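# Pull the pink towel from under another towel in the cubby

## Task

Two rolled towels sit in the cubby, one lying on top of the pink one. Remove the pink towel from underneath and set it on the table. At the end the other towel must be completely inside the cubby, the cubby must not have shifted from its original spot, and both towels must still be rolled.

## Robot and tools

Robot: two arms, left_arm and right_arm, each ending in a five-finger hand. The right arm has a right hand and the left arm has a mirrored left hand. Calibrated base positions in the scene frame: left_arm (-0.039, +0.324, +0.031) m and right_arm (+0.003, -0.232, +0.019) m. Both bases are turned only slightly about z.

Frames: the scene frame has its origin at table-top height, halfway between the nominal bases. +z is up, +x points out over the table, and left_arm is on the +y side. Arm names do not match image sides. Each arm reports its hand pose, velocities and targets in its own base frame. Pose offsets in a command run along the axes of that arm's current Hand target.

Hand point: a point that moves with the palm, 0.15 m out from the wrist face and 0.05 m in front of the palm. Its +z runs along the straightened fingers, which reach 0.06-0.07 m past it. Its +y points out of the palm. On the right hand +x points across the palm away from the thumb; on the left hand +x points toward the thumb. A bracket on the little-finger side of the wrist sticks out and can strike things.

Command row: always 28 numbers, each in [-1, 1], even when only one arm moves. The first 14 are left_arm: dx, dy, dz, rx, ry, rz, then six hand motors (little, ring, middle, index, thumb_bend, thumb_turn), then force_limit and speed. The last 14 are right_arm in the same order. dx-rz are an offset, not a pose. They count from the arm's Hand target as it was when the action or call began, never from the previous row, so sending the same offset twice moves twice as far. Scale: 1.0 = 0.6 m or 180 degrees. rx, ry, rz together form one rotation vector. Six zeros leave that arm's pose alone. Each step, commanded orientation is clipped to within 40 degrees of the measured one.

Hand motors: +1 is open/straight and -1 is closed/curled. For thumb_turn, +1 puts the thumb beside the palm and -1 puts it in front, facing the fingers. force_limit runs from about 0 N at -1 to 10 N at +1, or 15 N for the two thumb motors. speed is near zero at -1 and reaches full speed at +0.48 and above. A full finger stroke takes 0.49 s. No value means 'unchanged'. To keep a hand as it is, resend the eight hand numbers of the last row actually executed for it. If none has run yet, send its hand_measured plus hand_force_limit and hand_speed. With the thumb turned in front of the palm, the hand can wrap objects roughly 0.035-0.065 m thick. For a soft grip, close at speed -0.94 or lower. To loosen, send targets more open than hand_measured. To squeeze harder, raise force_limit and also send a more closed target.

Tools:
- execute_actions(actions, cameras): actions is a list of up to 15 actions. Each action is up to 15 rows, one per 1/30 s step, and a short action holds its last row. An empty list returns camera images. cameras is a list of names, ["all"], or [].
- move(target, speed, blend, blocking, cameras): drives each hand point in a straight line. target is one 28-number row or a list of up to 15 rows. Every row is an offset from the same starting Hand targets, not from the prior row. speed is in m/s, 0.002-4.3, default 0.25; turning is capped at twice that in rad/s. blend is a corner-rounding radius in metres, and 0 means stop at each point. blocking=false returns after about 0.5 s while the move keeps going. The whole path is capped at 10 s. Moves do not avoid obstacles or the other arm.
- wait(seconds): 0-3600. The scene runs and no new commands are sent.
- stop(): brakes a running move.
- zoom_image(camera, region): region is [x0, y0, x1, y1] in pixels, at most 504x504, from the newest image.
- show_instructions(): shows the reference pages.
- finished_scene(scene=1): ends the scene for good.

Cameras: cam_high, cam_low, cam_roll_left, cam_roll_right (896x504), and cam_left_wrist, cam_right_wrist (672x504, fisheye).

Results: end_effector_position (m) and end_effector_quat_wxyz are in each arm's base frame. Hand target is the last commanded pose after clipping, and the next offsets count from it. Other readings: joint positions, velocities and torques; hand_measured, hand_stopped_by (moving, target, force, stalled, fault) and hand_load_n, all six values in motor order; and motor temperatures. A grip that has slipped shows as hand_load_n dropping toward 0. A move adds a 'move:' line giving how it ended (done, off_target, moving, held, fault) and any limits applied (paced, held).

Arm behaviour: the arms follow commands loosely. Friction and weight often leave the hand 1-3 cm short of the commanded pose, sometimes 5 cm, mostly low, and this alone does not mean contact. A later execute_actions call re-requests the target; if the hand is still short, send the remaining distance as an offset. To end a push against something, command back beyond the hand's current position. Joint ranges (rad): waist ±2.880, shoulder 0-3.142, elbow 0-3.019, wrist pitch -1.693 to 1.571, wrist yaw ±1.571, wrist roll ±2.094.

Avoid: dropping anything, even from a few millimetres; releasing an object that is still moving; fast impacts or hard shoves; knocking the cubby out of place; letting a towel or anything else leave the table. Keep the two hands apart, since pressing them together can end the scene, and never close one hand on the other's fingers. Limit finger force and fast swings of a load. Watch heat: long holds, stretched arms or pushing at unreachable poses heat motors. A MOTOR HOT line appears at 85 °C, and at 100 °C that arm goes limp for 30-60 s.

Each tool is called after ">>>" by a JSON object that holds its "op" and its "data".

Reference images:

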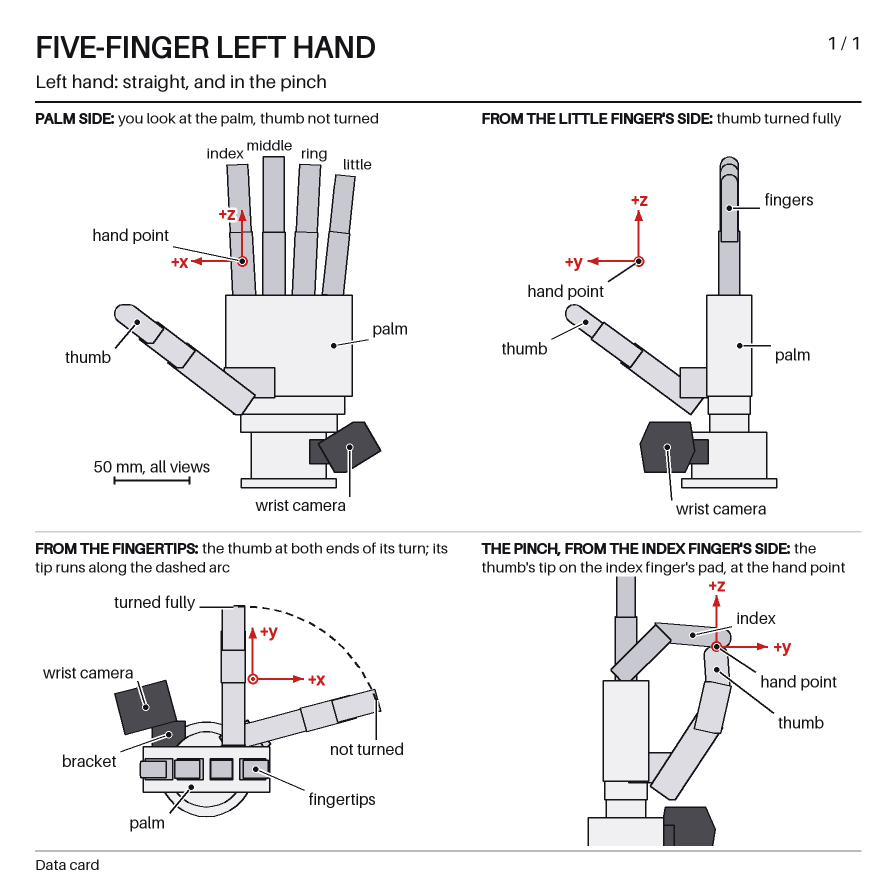

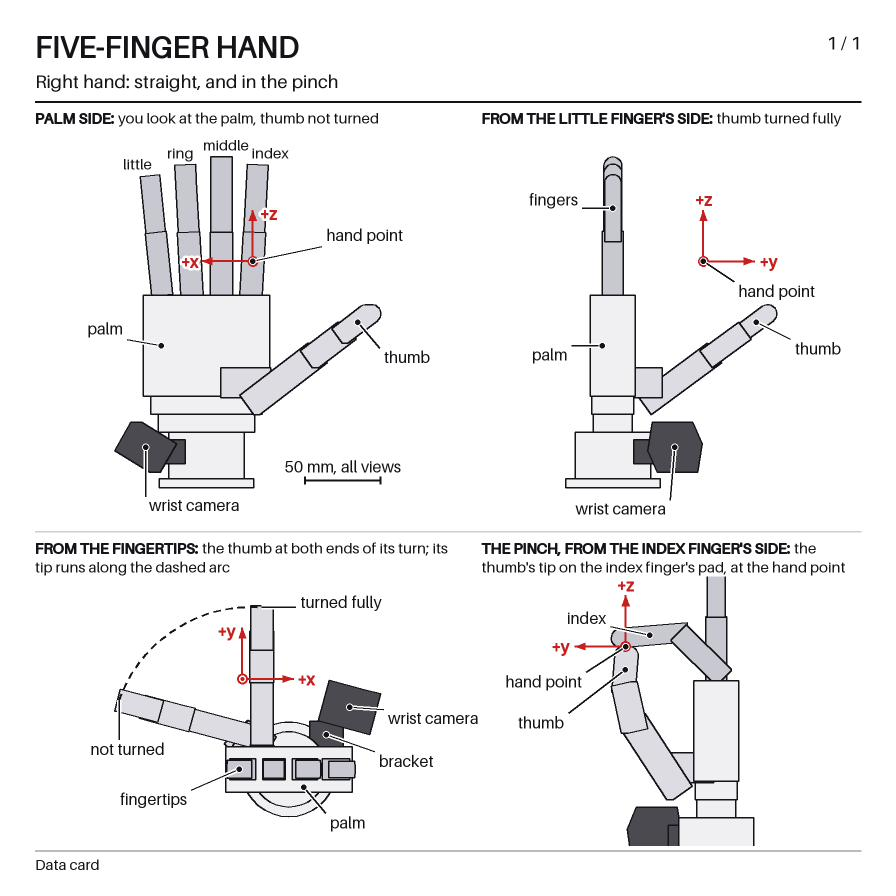

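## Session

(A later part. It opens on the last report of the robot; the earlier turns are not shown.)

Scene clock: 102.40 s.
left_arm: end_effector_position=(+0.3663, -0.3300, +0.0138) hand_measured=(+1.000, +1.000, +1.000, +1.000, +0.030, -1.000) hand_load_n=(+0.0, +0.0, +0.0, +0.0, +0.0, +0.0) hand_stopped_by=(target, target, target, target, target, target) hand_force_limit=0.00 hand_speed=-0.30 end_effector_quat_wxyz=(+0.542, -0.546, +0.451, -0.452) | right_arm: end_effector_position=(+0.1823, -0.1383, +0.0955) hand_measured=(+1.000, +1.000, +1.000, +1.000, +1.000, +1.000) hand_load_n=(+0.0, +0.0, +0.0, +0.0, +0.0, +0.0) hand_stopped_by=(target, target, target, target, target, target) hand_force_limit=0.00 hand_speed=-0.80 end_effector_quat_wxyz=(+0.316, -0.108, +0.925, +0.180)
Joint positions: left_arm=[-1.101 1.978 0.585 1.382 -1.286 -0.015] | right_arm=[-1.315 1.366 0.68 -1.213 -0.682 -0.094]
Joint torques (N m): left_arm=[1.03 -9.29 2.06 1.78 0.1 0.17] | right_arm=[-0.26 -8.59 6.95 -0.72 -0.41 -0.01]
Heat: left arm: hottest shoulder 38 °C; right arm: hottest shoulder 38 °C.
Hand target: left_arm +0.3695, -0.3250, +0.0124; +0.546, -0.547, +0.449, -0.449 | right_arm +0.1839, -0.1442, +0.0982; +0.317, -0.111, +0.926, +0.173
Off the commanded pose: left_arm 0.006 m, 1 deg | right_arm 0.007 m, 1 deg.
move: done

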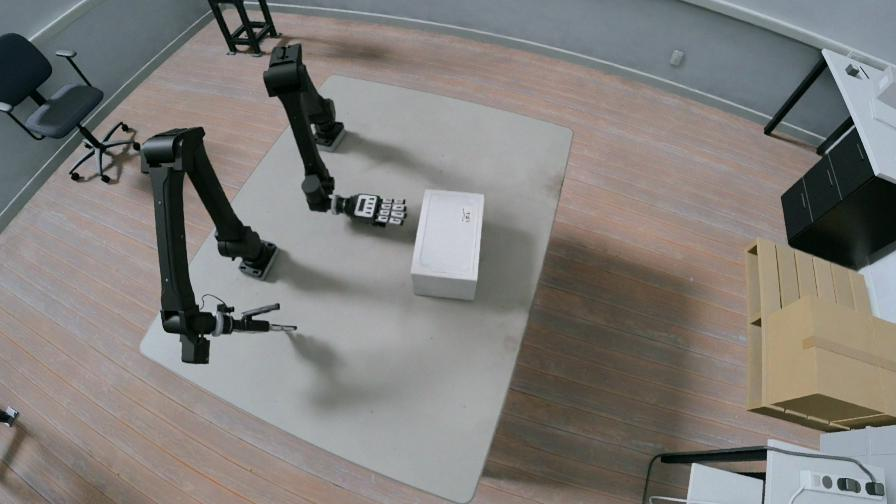

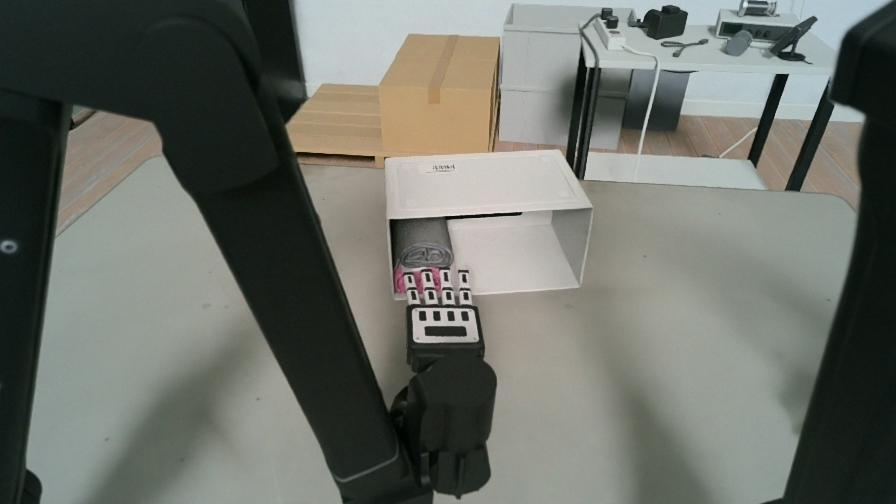

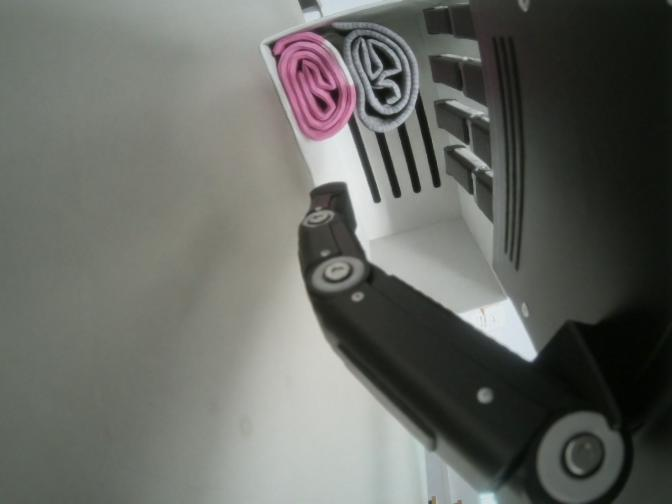

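>>> {"op": "move", "data": {"target": [-0.01,0,0.1583,0,0,0,1,1,1,1,0.03,-1,0,-0.3,0,0,0,0,0,0,1,1,1,1,1,1,0,-0.8], "speed": 0.08, "cameras": ["cam_high","cam_roll_right","cam_left_wrist","cam_roll_left"]}}

>>> {"op": "zoom_image", "data": {"camera": "cam_roll_right", "region": [370, 140, 610, 320]}}

>>> {"op": "zoom_image", "data": {"camera": "cam_left_wrist", "region": [180, 0, 520, 280]}}

Scene clock: 105.33 s.
left_arm: end_effector_position=(+0.4551, -0.2992, +0.0150) hand_measured=(+1.000, +1.000, +1.000, +1.000, +0.030, -1.000) hand_load_n=(+0.0, +0.0, +0.0, +0.0, +0.0, +0.0) hand_stopped_by=(target, target, target, target, target, target) hand_force_limit=0.00 hand_speed=-0.30 end_effector_quat_wxyz=(+0.542, -0.547, +0.448, -0.453) | right_arm: end_effector_position=(+0.1823, -0.1383, +0.0955) hand_measured=(+1.000, +1.000, +1.000, +1.000, +1.000, +1.000) hand_load_n=(+0.0, +0.0, +0.0, +0.0, +0.0, +0.0) hand_stopped_by=(target, target, target, target, target, target) hand_force_limit=0.00 hand_speed=-0.80 end_effector_quat_wxyz=(+0.316, -0.108, +0.925, +0.180)
Joint positions: left_arm=[-0.866 1.996 0.651 1.344 -1.055 -0.011] | right_arm=[-1.315 1.366 0.68 -1.213 -0.682 -0.094]
Joint torques (N m): left_arm=[1.03 -9.58 4.46 1.13 0.1 0.18] | right_arm=[-0.21 -8.76 6.98 -0.77 -0.42 0]
Heat: left arm: hottest wrist pitch 38 °C; right arm: hottest shoulder 38 °C.
Hand target: left_arm +0.4615, -0.3006, +0.0122; +0.546, -0.547, +0.449, -0.449 | right_arm +0.1839, -0.1442, +0.0982; +0.317, -0.111, +0.926, +0.173
Off the commanded pose: left_arm 0.007 m, 1 deg | right_arm 0.007 m, 1 deg.
move: done
Images, in order (width x height): cam_high 896x504, cam_roll_left 896x504, cam_roll_right 896x504, cam_left_wrist 672x504.

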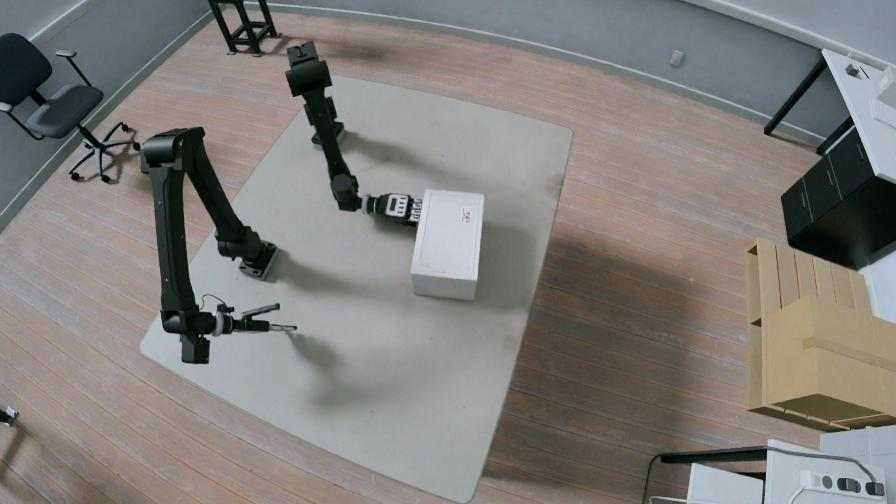

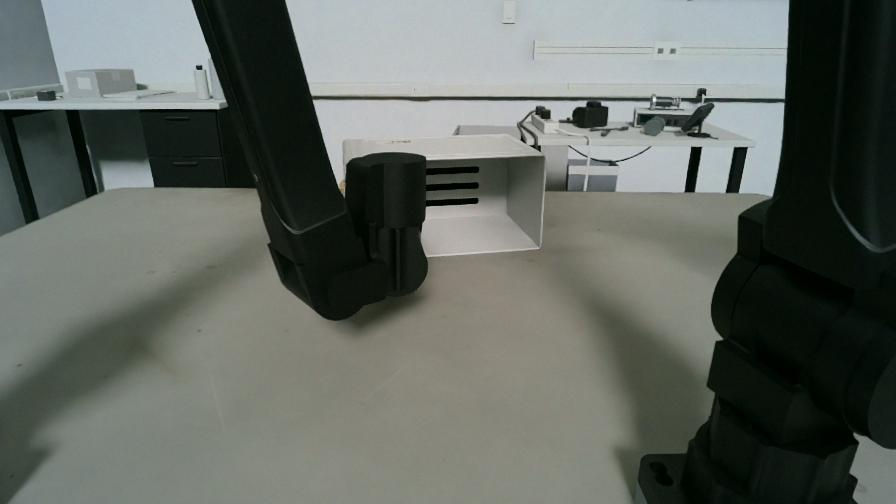

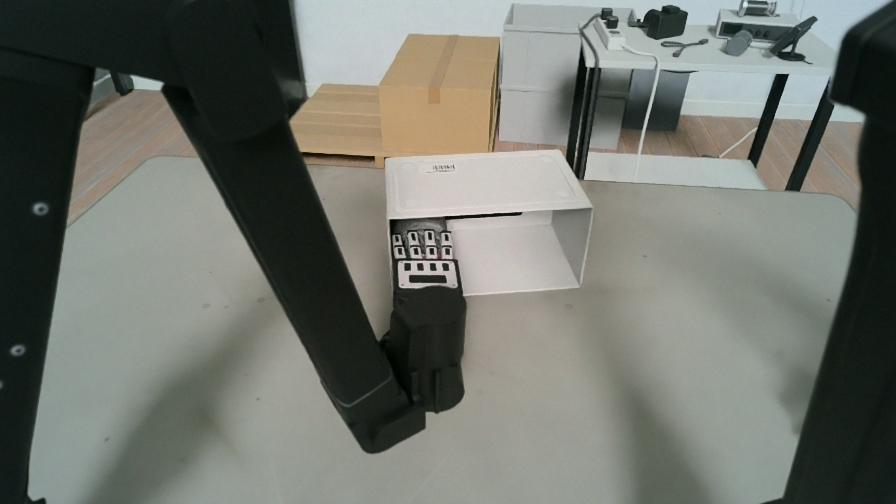

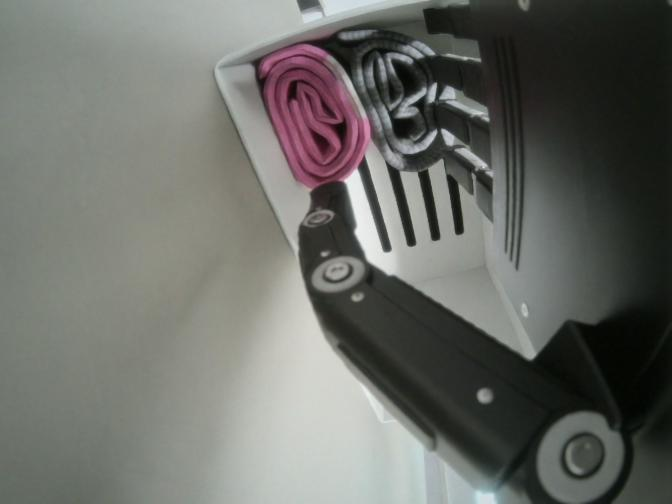

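Scaled by 2.100 from the camera's image (finer frame: 1280x720).

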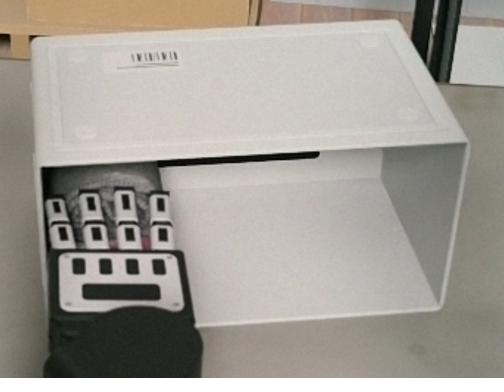

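Scaled by 1.482 from the camera's image (finer frame: 960x720).

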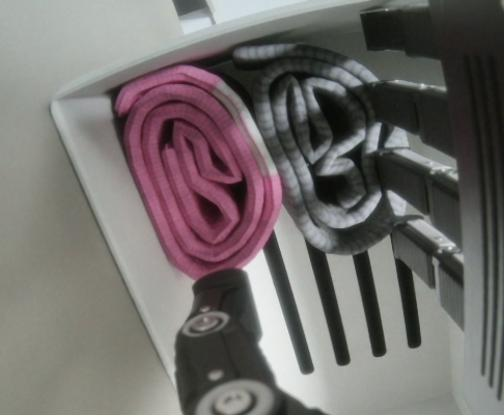

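>>> {"op": "move", "data": {"target": [0.005,-0.0267,0,0,0,0,1,1,1,1,0.03,-1,0,-0.3,0,0,0,0,0,0,1,1,1,1,1,1,0,-0.8], "speed": 0.05, "cameras": ["cam_roll_right","cam_left_wrist"]}}

>>> {"op": "zoom_image", "data": {"camera": "cam_roll_right", "region": [380, 190, 500, 310]}}

>>> {"op": "zoom_image", "data": {"camera": "cam_left_wrist", "region": [180, 0, 520, 280]}}

Scene clock: 107.30 s.
left_arm: end_effector_position=(+0.4549, -0.2990, +0.0177) hand_measured=(+1.000, +1.000, +1.000, +1.000, +0.030, -1.000) hand_load_n=(+0.0, +0.0, +0.0, -0.5, +0.0, +0.0) hand_stopped_by=(target, target, target, target, target, target) hand_force_limit=0.00 hand_speed=-0.30 end_effector_quat_wxyz=(+0.544, -0.546, +0.457, -0.444) | right_arm: end_effector_position=(+0.1823, -0.1383, +0.0955) hand_measured=(+1.000, +1.000, +1.000, +1.000, +1.000, +1.000) hand_load_n=(+0.0, +0.0, +0.0, +0.0, +0.0, +0.0) hand_stopped_by=(target, target, target, target, target, target) hand_force_limit=0.00 hand_speed=-0.80 end_effector_quat_wxyz=(+0.316, -0.108, +0.925, +0.180)
Joint positions: left_arm=[-0.866 1.97 0.651 1.293 -1.055 -0.01] | right_arm=[-1.315 1.366 0.68 -1.213 -0.682 -0.094]
Joint torques (N m): left_arm=[0.5 -11.34 4.7 1.13 -0.05 0.19] | right_arm=[-0.15 -8.7 6.95 -0.8 -0.43 -0.01]
Heat: left arm: hottest wrist pitch 38 °C; right arm: hottest shoulder 38 °C.
Hand target: left_arm +0.4621, -0.3035, +0.0281; +0.546, -0.547, +0.449, -0.449 | right_arm +0.1839, -0.1442, +0.0982; +0.317, -0.111, +0.926, +0.173
Off the commanded pose: left_arm 0.014 m, 1 deg | right_arm 0.007 m, 1 deg.
move: off_target (left_arm)

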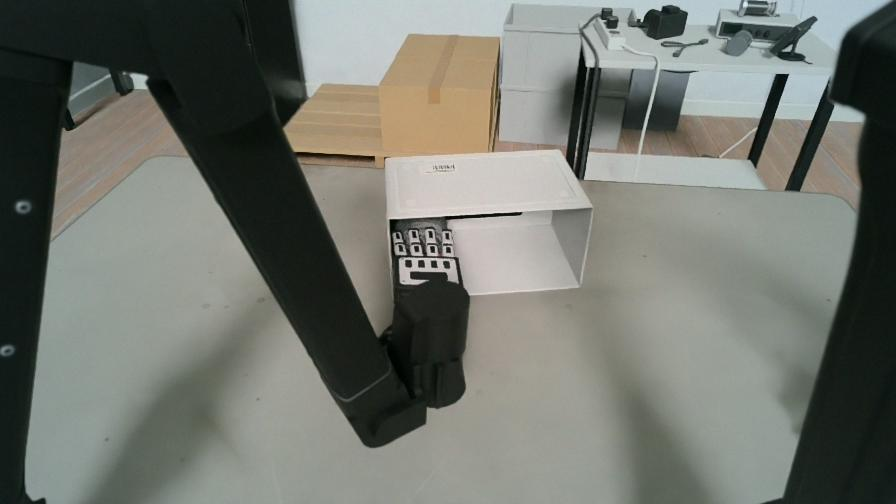

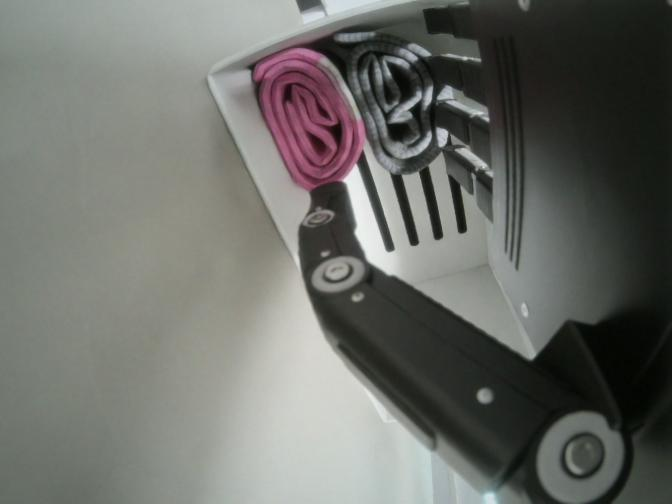

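Scaled by 4.200 from the camera's image (finer frame: 1280x720).

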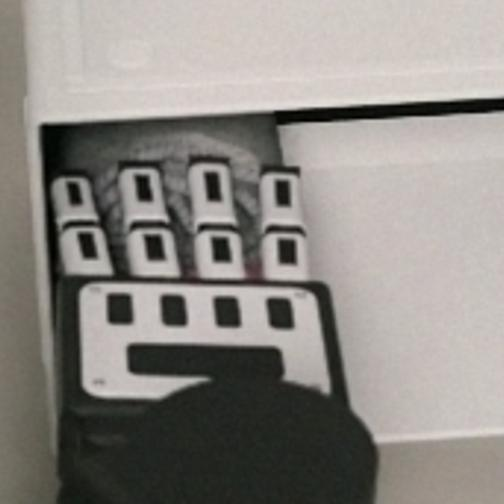

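Scaled by 1.482 from the camera's image (finer frame: 960x720).

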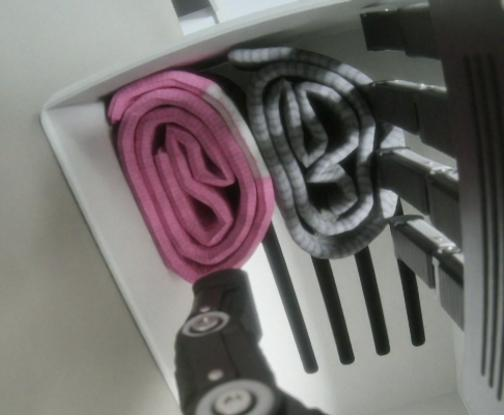

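>>> {"op": "move", "data": {"target": [0.003,-0.0267,0,0,0,0,1,1,1,1,0.03,-1,0,-0.3,0,0,0,0,0,0,1,1,1,1,1,1,0,-0.8], "speed": 0.05, "cameras": ["cam_left_wrist","cam_low"]}}

>>> {"op": "zoom_image", "data": {"camera": "cam_left_wrist", "region": [180, 0, 520, 280]}}

Scene clock: 108.27 s.
left_arm: end_effector_position=(+0.4564, -0.3003, +0.0348) hand_measured=(+1.000, +1.000, +1.000, +1.000, +0.030, -1.000) hand_load_n=(+0.0, +0.0, +0.0, +0.0, +0.0, +0.0) hand_stopped_by=(target, target, target, target, target, target) hand_force_limit=0.00 hand_speed=-0.30 end_effector_quat_wxyz=(+0.545, -0.546, +0.456, -0.445) | right_arm: end_effector_position=(+0.1823, -0.1383, +0.0955) hand_measured=(+1.000, +1.000, +1.000, +1.000, +1.000, +1.000) hand_load_n=(+0.0, +0.0, +0.0, +0.0, +0.0, +0.0) hand_stopped_by=(target, target, target, target, target, target) hand_force_limit=0.00 hand_speed=-0.80 end_effector_quat_wxyz=(+0.316, -0.108, +0.925, +0.180)
Joint positions: left_arm=[-0.866 1.917 0.651 1.242 -1.057 -0.01] | right_arm=[-1.315 1.366 0.68 -1.213 -0.682 -0.094]
Joint torques (N m): left_arm=[0.38 -10.99 5.07 1.14 -0.07 0.16] | right_arm=[-0.26 -8.7 7.02 -0.72 -0.41 -0.02]
Heat: left arm: hottest wrist pitch 38 °C; right arm: hottest shoulder 38 °C.
Hand target: left_arm +0.4625, -0.3052, +0.0443; +0.546, -0.547, +0.449, -0.449 | right_arm +0.1839, -0.1442, +0.0982; +0.317, -0.111, +0.926, +0.173
Off the commanded pose: left_arm 0.012 m, 1 deg | right_arm 0.007 m, 1 deg.
move: off_target (left_arm)
Images, in order (width x height): cam_low 896x504, cam_left_wrist 672x504.

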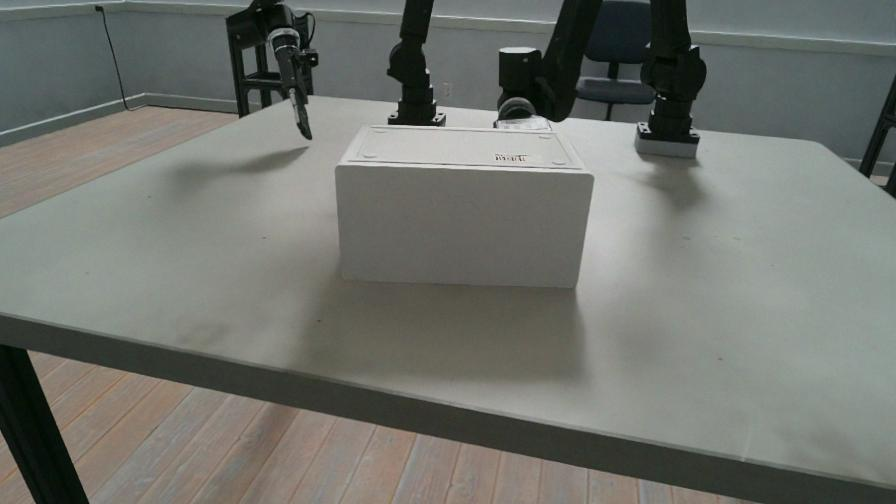

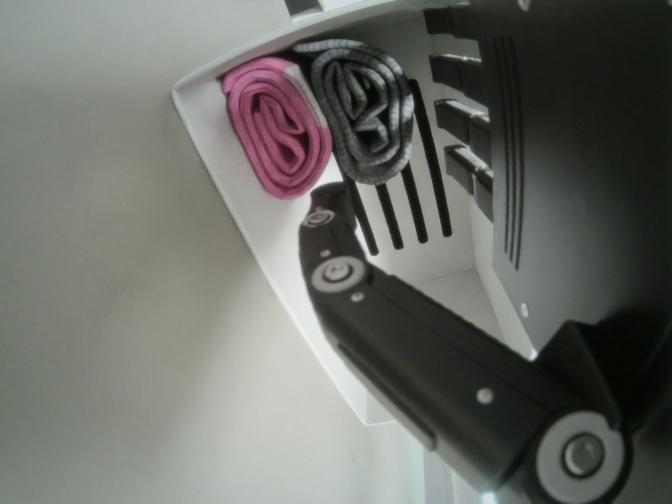

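Scaled by 1.482 from the camera's image (finer frame: 960x720).

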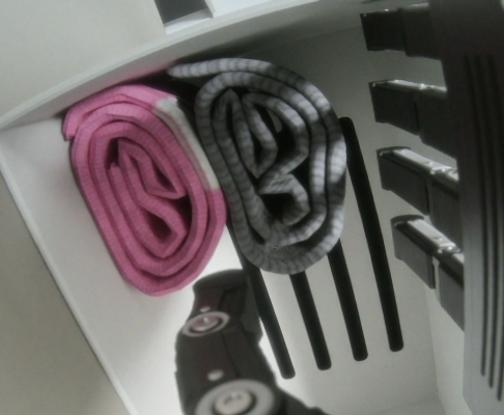

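>>> {"op": "move", "data": {"target": [0.006,0,0.075,0,0,0,1,1,1,1,0.03,-1,0,-0.3,0,0,0,0,0,0,1,1,1,1,1,1,0,-0.8], "speed": 0.04, "cameras": ["cam_left_wrist","cam_roll_right","cam_roll_left"]}}

>>> {"op": "zoom_image", "data": {"camera": "cam_left_wrist", "region": [180, 0, 520, 280]}}

>>> {"op": "zoom_image", "data": {"camera": "cam_roll_right", "region": [370, 140, 610, 320]}}

Scene clock: 110.20 s.
left_arm: end_effector_position=(+0.4978, -0.2987, +0.0439) hand_measured=(+1.000, +1.000, +1.000, +1.000, +0.030, -1.000) hand_load_n=(+0.0, -0.5, +0.0, +0.0, +0.0, +0.0) hand_stopped_by=(target, target, target, target, target, target) hand_force_limit=0.00 hand_speed=-0.30 end_effector_quat_wxyz=(+0.542, -0.546, +0.451, -0.451) | right_arm: end_effector_position=(+0.1823, -0.1383, +0.0955) hand_measured=(+1.000, +1.000, +1.000, +1.000, +1.000, +1.000) hand_load_n=(+0.0, +0.0, +0.0, +0.0, +0.0, +0.0) hand_stopped_by=(target, target, target, target, target, target) hand_force_limit=0.00 hand_speed=-0.80 end_effector_quat_wxyz=(+0.316, -0.108, +0.925, +0.180)
Joint positions: left_arm=[-0.789 1.925 0.722 1.196 -0.976 -0.01] | right_arm=[-1.315 1.366 0.68 -1.213 -0.682 -0.094]
Joint torques (N m): left_arm=[1.03 -10.17 6.08 1.17 0.11 0.17] | right_arm=[-0.03 -8.82 7.02 -0.81 -0.43 0]
Heat: left arm: hottest wrist pitch 38 °C; right arm: hottest shoulder 38 °C.
Hand target: left_arm +0.5074, -0.3002, +0.0443; +0.546, -0.547, +0.449, -0.449 | right_arm +0.1839, -0.1442, +0.0982; +0.317, -0.111, +0.926, +0.173
Off the commanded pose: left_arm 0.010 m, 1 deg | right_arm 0.007 m, 1 deg.
move: done
Images, in order (width x height): cam_roll_left 896x504, cam_roll_right 896x504, cam_left_wrist 672x504.

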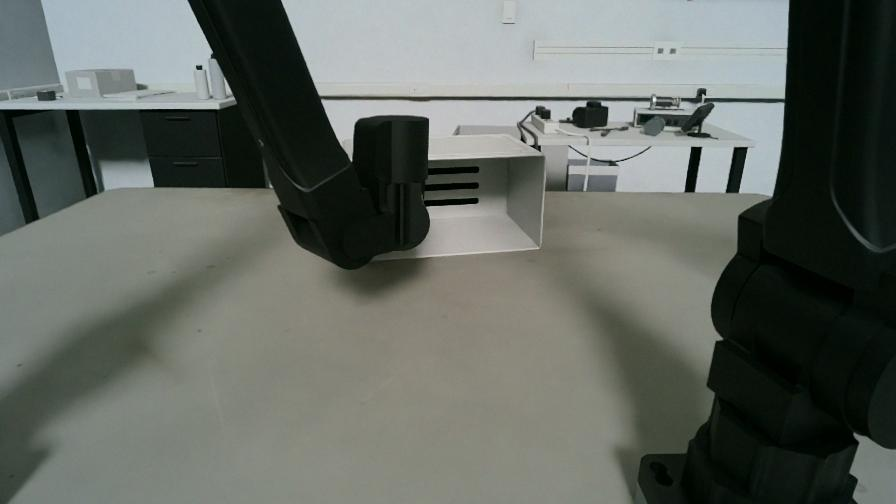

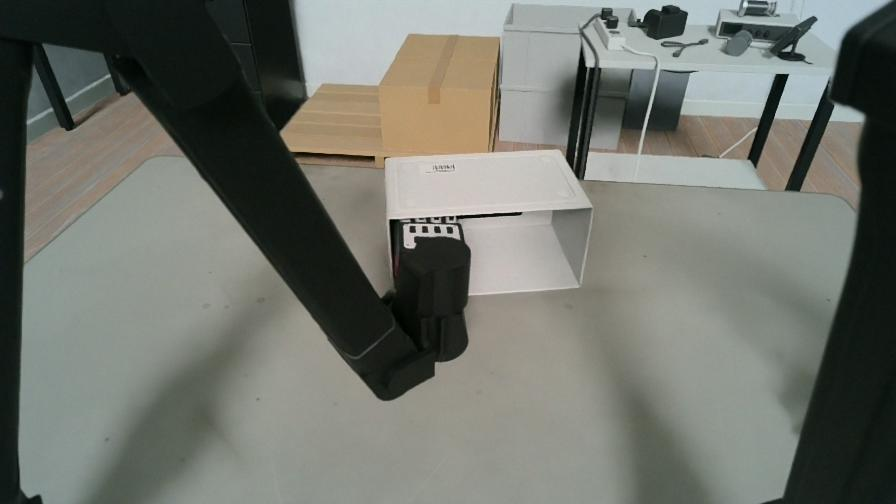

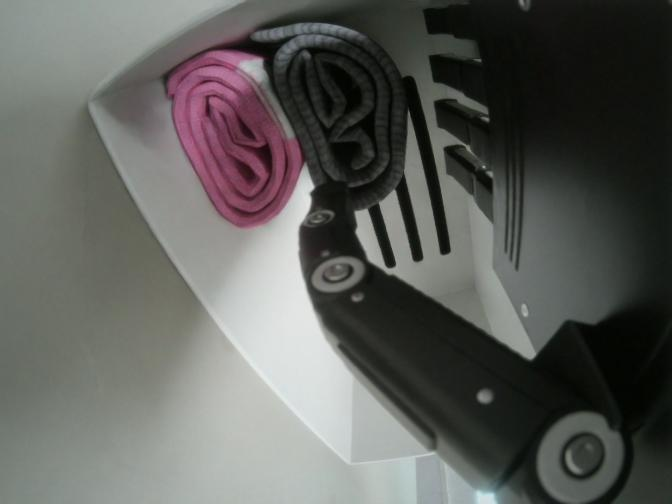

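Scaled by 1.482 from the camera's image (finer frame: 960x720).

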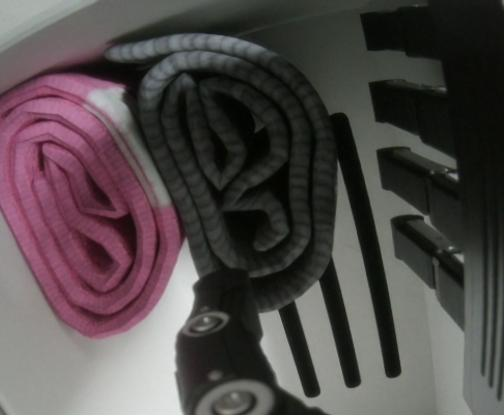

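Scaled by 2.100 from the camera's image (finer frame: 1280x720).

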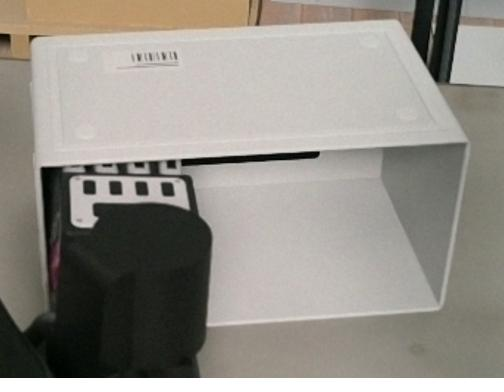

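>>> {"op": "move", "data": {"target": [0.004,0.0217,-0.05,0,0,0,1,1,1,1,0.03,-1,0,-0.3,0,0,0,0,0,0,1,1,1,1,1,1,0,-0.8], "speed": 0.05, "cameras": ["cam_left_wrist"]}}

>>> {"op": "zoom_image", "data": {"camera": "cam_left_wrist", "region": [180, 0, 520, 280]}}

Scene clock: 111.73 s.
left_arm: end_effector_position=(+0.4822, -0.3063, +0.0353) hand_measured=(+1.000, +1.000, +1.000, +1.000, +0.030, -1.000) hand_load_n=(+0.0, +0.0, +0.0, +0.0, +0.0, +0.0) hand_stopped_by=(target, target, target, target, target, target) hand_force_limit=0.00 hand_speed=-0.30 end_effector_quat_wxyz=(+0.546, -0.550, +0.446, -0.448) | right_arm: end_effector_position=(+0.1823, -0.1383, +0.0955) hand_measured=(+1.000, +1.000, +1.000, +1.000, +1.000, +1.000) hand_load_n=(+0.0, +0.0, +0.0, +0.0, +0.0, +0.0) hand_stopped_by=(target, target, target, target, target, target) hand_force_limit=0.00 hand_speed=-0.80 end_effector_quat_wxyz=(+0.316, -0.108, +0.925, +0.180)
Joint positions: left_arm=[-0.832 1.951 0.715 1.232 -1.033 -0.01] | right_arm=[-1.315 1.366 0.68 -1.213 -0.682 -0.094]
Joint torques (N m): left_arm=[-0.73 -10.17 3.37 1.89 -0.06 0.16] | right_arm=[-0.21 -8.59 6.91 -0.75 -0.41 -0.01]
Heat: left arm: hottest wrist pitch 38 °C; right arm: hottest shoulder 38 °C.
Hand target: left_arm +0.4783, -0.3084, +0.0313; +0.546, -0.547, +0.449, -0.449 | right_arm +0.1839, -0.1442, +0.0982; +0.317, -0.111, +0.926, +0.173
Off the commanded pose: left_arm 0.006 m, 0 deg | right_arm 0.007 m, 1 deg.
move: done

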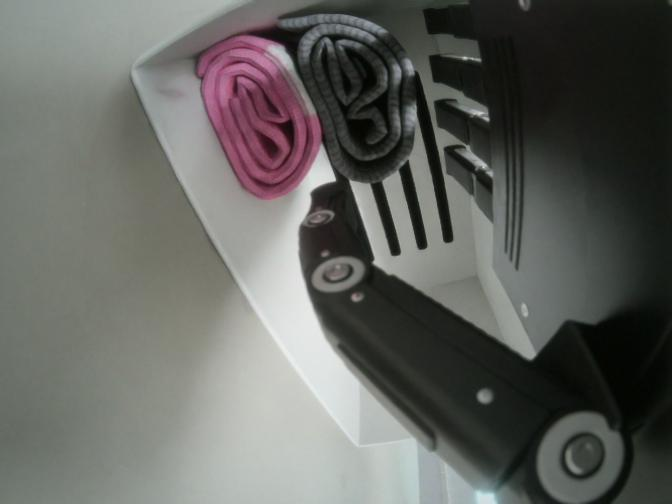

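Scaled by 1.482 from the camera's image (finer frame: 960x720).

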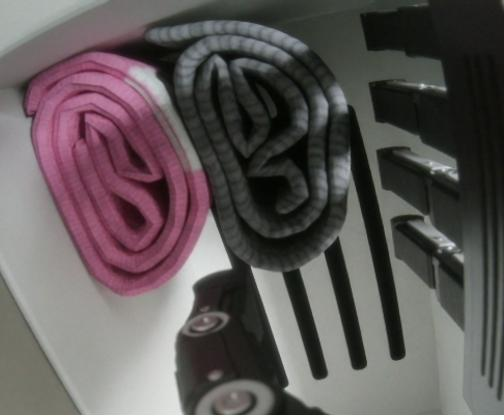

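>>> {"op": "move", "data": {"target": [-0.002,0,0.055,0,0,0,1,1,1,1,0.03,-1,0,-0.3,0,0,0,0,0,0,1,1,1,1,1,1,0,-0.8], "speed": 0.04, "cameras": ["cam_left_wrist"]}}

>>> {"op": "zoom_image", "data": {"camera": "cam_left_wrist", "region": [180, 0, 520, 280]}}

Scene clock: 113.20 s.
left_arm: end_effector_position=(+0.5014, -0.2998, +0.0320) hand_measured=(+1.000, +1.000, +1.000, +1.000, +0.030, -1.000) hand_load_n=(+0.0, +0.0, +0.0, +0.0, +0.0, +0.0) hand_stopped_by=(target, target, target, target, target, target) hand_force_limit=0.00 hand_speed=-0.30 end_effector_quat_wxyz=(+0.542, -0.546, +0.451, -0.452) | right_arm: end_effector_position=(+0.1823, -0.1383, +0.0955) hand_measured=(+1.000, +1.000, +1.000, +1.000, +1.000, +1.000) hand_load_n=(+0.0, +0.0, +0.0, +0.0, -0.5, +0.0) hand_stopped_by=(target, target, target, target, target, target) hand_force_limit=0.00 hand_speed=-0.80 end_effector_quat_wxyz=(+0.316, -0.108, +0.925, +0.180)
Joint positions: left_arm=[-0.785 1.967 0.734 1.227 -0.971 -0.01] | right_arm=[-1.315 1.366 0.68 -1.213 -0.682 -0.094]
Joint torques (N m): left_arm=[0.97 -10.23 5.76 1.11 0.11 0.16] | right_arm=[0.15 -8.82 7.02 -0.7 -0.42 0.01]
Heat: left arm: hottest wrist pitch 38 °C; right arm: hottest shoulder 38 °C.
Hand target: left_arm +0.5105, -0.3007, +0.0311; +0.546, -0.547, +0.449, -0.449 | right_arm +0.1839, -0.1442, +0.0982; +0.317, -0.111, +0.926, +0.173
Off the commanded pose: left_arm 0.009 m, 1 deg | right_arm 0.007 m, 1 deg.
move: done

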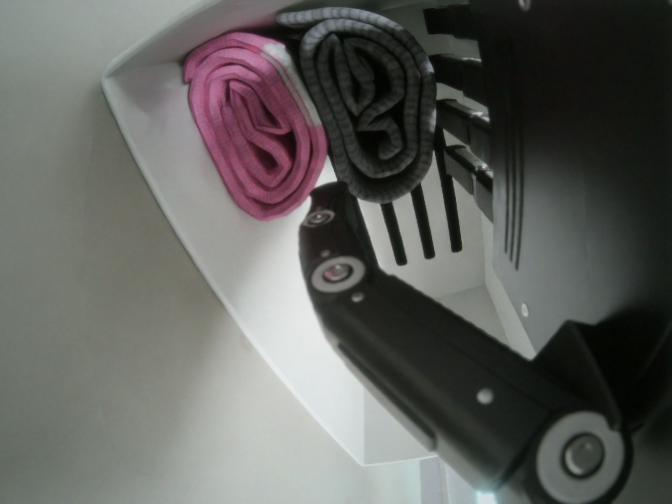

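Scaled by 1.482 from the camera's image (finer frame: 960x720).

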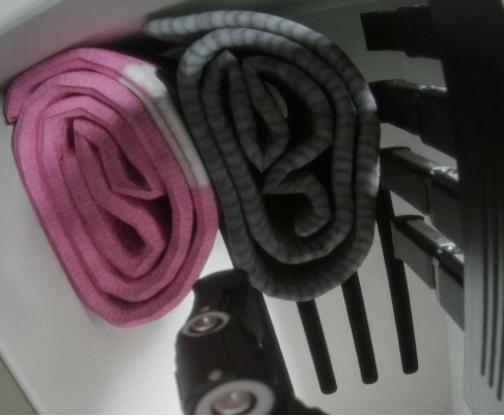

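>>> {"op": "move", "data": {"target": [0.0,0,0.042,0,0,0,1,1,1,1,0.03,-1,0,-0.3,0,0,0,0,0,0,1,1,1,1,1,1,0,-0.8], "speed": 0.04, "cameras": ["cam_left_wrist","cam_roll_right","cam_roll_left"]}}

>>> {"op": "zoom_image", "data": {"camera": "cam_left_wrist", "region": [180, 0, 520, 280]}}

>>> {"op": "zoom_image", "data": {"camera": "cam_roll_right", "region": [370, 140, 610, 320]}}

Scene clock: 114.43 s.
left_arm: end_effector_position=(+0.5250, -0.2959, +0.0312) hand_measured=(+1.000, +1.000, +1.000, +1.000, +0.030, -1.000) hand_load_n=(+0.0, -0.5, +0.0, +0.0, +0.0, +0.0) hand_stopped_by=(target, target, target, target, target, target) hand_force_limit=0.00 hand_speed=-0.30 end_effector_quat_wxyz=(+0.542, -0.546, +0.452, -0.452) | right_arm: end_effector_position=(+0.1823, -0.1383, +0.0955) hand_measured=(+1.000, +1.000, +1.000, +1.000, +1.000, +1.000) hand_load_n=(+0.0, +0.0, +0.0, +0.0, +0.0, +0.0) hand_stopped_by=(target, target, target, target, target, target) hand_force_limit=0.00 hand_speed=-0.80 end_effector_quat_wxyz=(+0.316, -0.108, +0.925, +0.180)
Joint positions: left_arm=[-0.741 1.984 0.776 1.201 -0.925 -0.01] | right_arm=[-1.315 1.366 0.68 -1.213 -0.682 -0.094]
Joint torques (N m): left_arm=[1.32 -10.81 6.15 1.24 0.1 0.17] | right_arm=[-0.15 -8.76 7.02 -0.8 -0.41 -0.01]
Heat: left arm: hottest wrist pitch 38 °C; right arm: hottest shoulder 38 °C.
Hand target: left_arm +0.5352, -0.2960, +0.0311; +0.546, -0.547, +0.449, -0.449 | right_arm +0.1839, -0.1442, +0.0982; +0.317, -0.111, +0.926, +0.173
Off the commanded pose: left_arm 0.010 m, 1 deg | right_arm 0.007 m, 1 deg.
move: done
Images, in order (width x height): cam_roll_left 896x504, cam_roll_right 896x504, cam_left_wrist 672x504.

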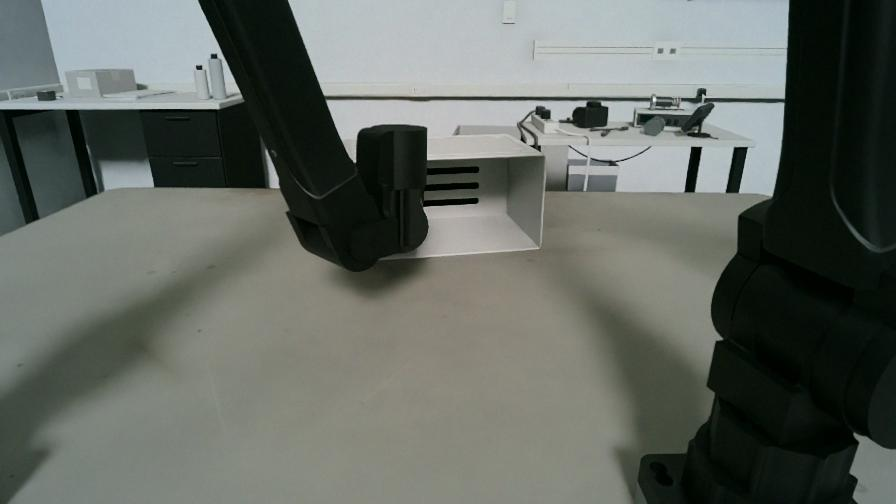

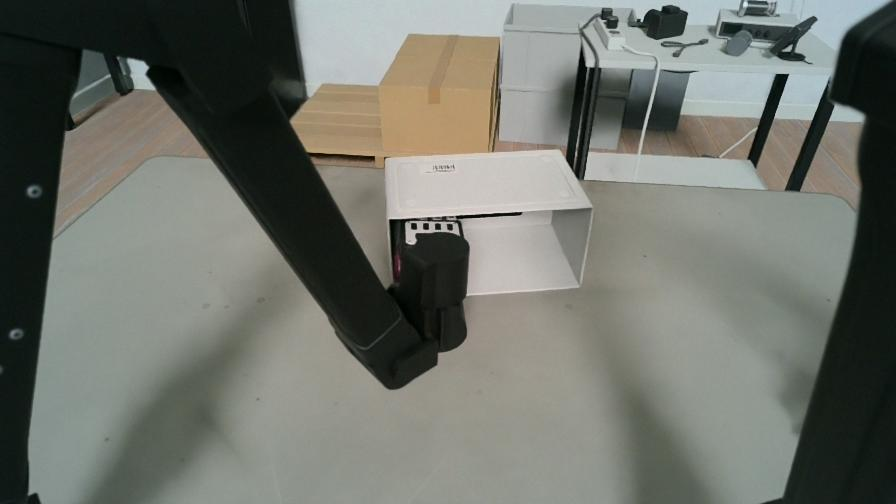

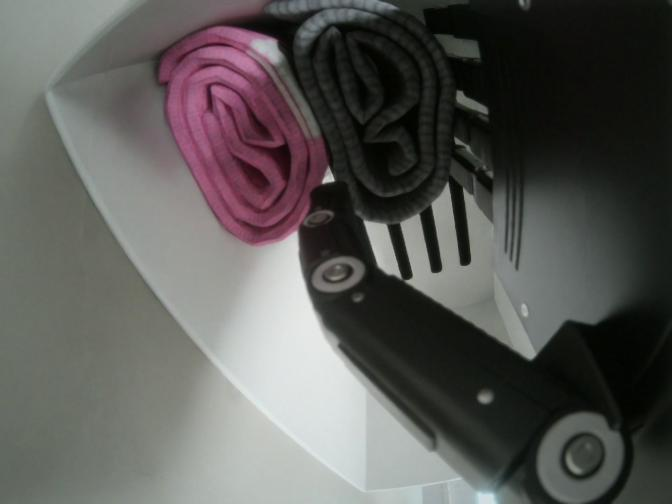

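Scaled by 1.482 from the camera's image (finer frame: 960x720).

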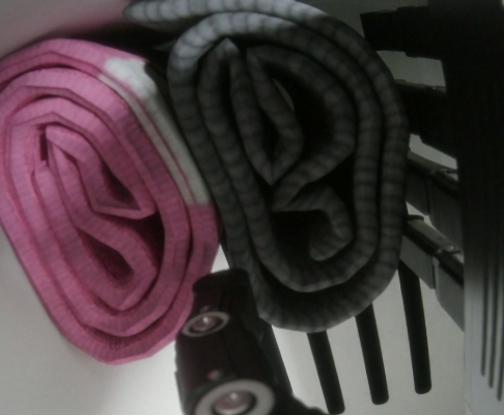

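Scaled by 2.100 from the camera's image (finer frame: 1280x720).

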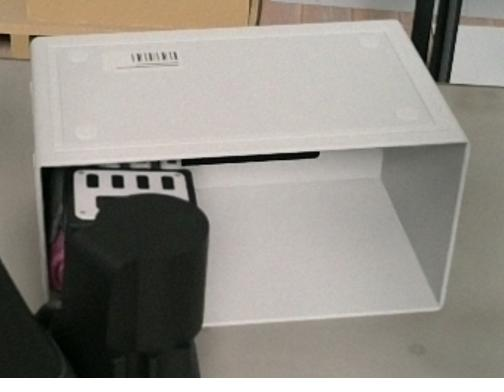

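>>> {"op": "move", "data": {"target": [0.0,0,0.025,0,0,0,1,1,1,1,0.03,-1,0,-0.3,0,0,0,0,0,0,1,1,1,1,1,1,0,-0.8], "speed": 0.04, "cameras": []}}

>>> {"op": "move", "data": {"target": [0.0,0,0.0,0,0,0,0.4,0.4,0.4,0.4,-0.25,-1,-0.5,-0.8,0,0,0,0,0,0,1,1,1,1,1,1,0,-0.8], "speed": 0.04, "cameras": ["cam_left_wrist","cam_roll_right","cam_roll_left"]}}

>>> {"op": "zoom_image", "data": {"camera": "cam_left_wrist", "region": [180, 0, 520, 280]}}

Scene clock: 115.53 s.
left_arm: end_effector_position=(+0.5397, -0.2928, +0.0309) hand_measured=(+1.000, +1.000, +1.000, +1.000, +0.030, -1.000) hand_load_n=(+0.0, +0.0, +0.0, +0.0, +0.0, +0.0) hand_stopped_by=(target, target, target, target, target, target) hand_force_limit=0.00 hand_speed=-0.30 end_effector_quat_wxyz=(+0.542, -0.546, +0.452, -0.451) | right_arm: end_effector_position=(+0.1823, -0.1383, +0.0955) hand_measured=(+1.000, +1.000, +1.000, +1.000, +1.000, +1.000) hand_load_n=(+0.0, +0.5, +0.0, +0.0, -0.5, +0.0) hand_stopped_by=(target, target, target, target, target, target) hand_force_limit=0.00 hand_speed=-0.80 end_effector_quat_wxyz=(+0.316, -0.108, +0.925, +0.180)
Joint positions: left_arm=[-0.714 1.995 0.802 1.184 -0.899 -0.01] | right_arm=[-1.315 1.366 0.68 -1.213 -0.682 -0.094]
Joint torques (N m): left_arm=[0.97 -11.11 6.3 1.25 0.08 0.18] | right_arm=[-0.26 -8.94 6.99 -0.79 -0.42 -0.01]
Heat: left arm: hottest wrist pitch 38 °C; right arm: hottest shoulder 38 °C.
Hand target: left_arm +0.5500, -0.2930, +0.0311; +0.546, -0.547, +0.449, -0.449 | right_arm +0.1839, -0.1442, +0.0982; +0.317, -0.111, +0.926, +0.173
Off the commanded pose: left_arm 0.010 m, 1 deg | right_arm 0.007 m, 1 deg.
move: done

Scene clock: 116.90 s.
left_arm: end_effector_position=(+0.5451, -0.2973, +0.0368) hand_measured=(+0.504, +0.650, +0.558, +0.400, -0.250, -1.000) hand_load_n=(+2.0, +0.0, +1.0, +1.0, +0.5, +0.0) hand_stopped_by=(force, force, force, target, target, target) hand_force_limit=-0.50 hand_speed=-0.80 end_effector_quat_wxyz=(+0.543, -0.545, +0.447, -0.456) | right_arm: end_effector_position=(+0.1823, -0.1383, +0.0955) hand_measured=(+1.000, +1.000, +1.000, +1.000, +1.000, +1.000) hand_load_n=(+0.0, +0.0, +0.0, +0.0, +0.0, +0.0) hand_stopped_by=(target, target, target, target, target, target) hand_force_limit=0.00 hand_speed=-0.80 end_effector_quat_wxyz=(+0.316, -0.108, +0.925, +0.180)
Joint positions: left_arm=[-0.713 1.995 0.819 1.184 -0.897 -0.006] | right_arm=[-1.315 1.366 0.68 -1.213 -0.682 -0.094]
Joint torques (N m): left_arm=[1.08 -11.22 5.07 1.25 0.03 0.13] | right_arm=[-0.15 -8.76 6.99 -0.81 -0.41 -0.02]
Heat: left arm: hottest wrist pitch 38 °C; right arm: hottest shoulder 38 °C.
Hand target: left_arm +0.5499, -0.2932, +0.0311; +0.546, -0.547, +0.449, -0.449 | right_arm +0.1839, -0.1442, +0.0982; +0.317, -0.111, +0.926, +0.173
Off the commanded pose: left_arm 0.009 m, 1 deg | right_arm 0.007 m, 1 deg.
move: done
Images, in order (width x height): cam_roll_left 896x504, cam_roll_right 896x504, cam_left_wrist 672x504.

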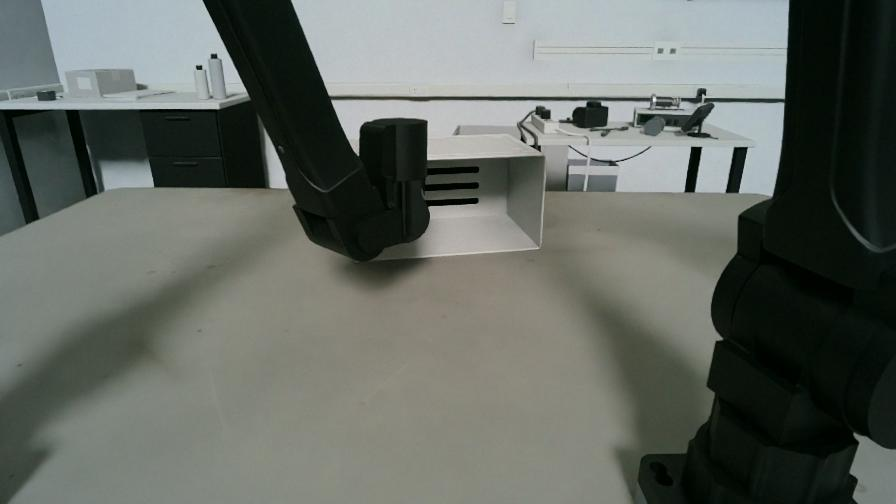

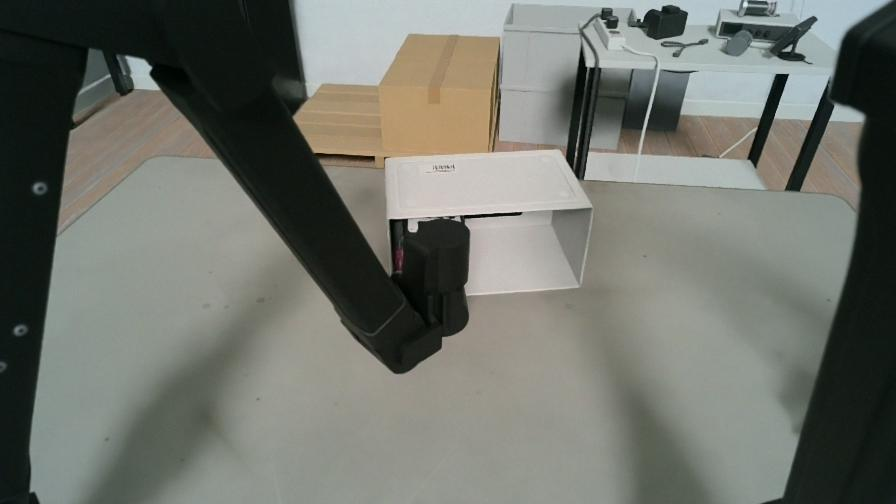

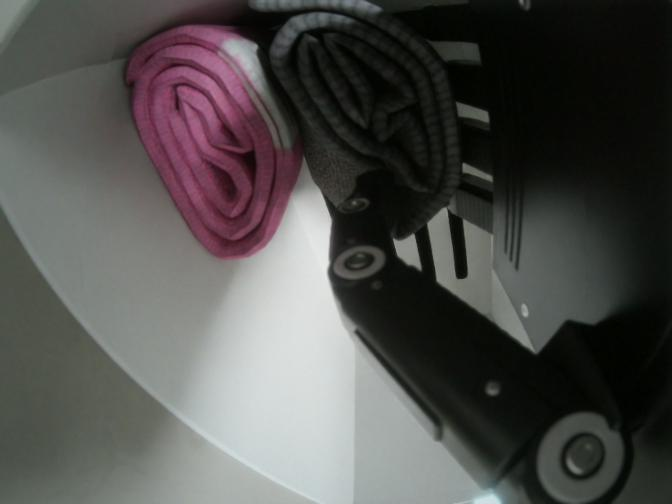

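Scaled by 1.482 from the camera's image (finer frame: 960x720).

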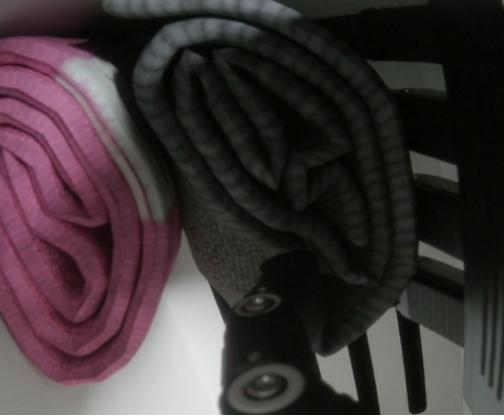

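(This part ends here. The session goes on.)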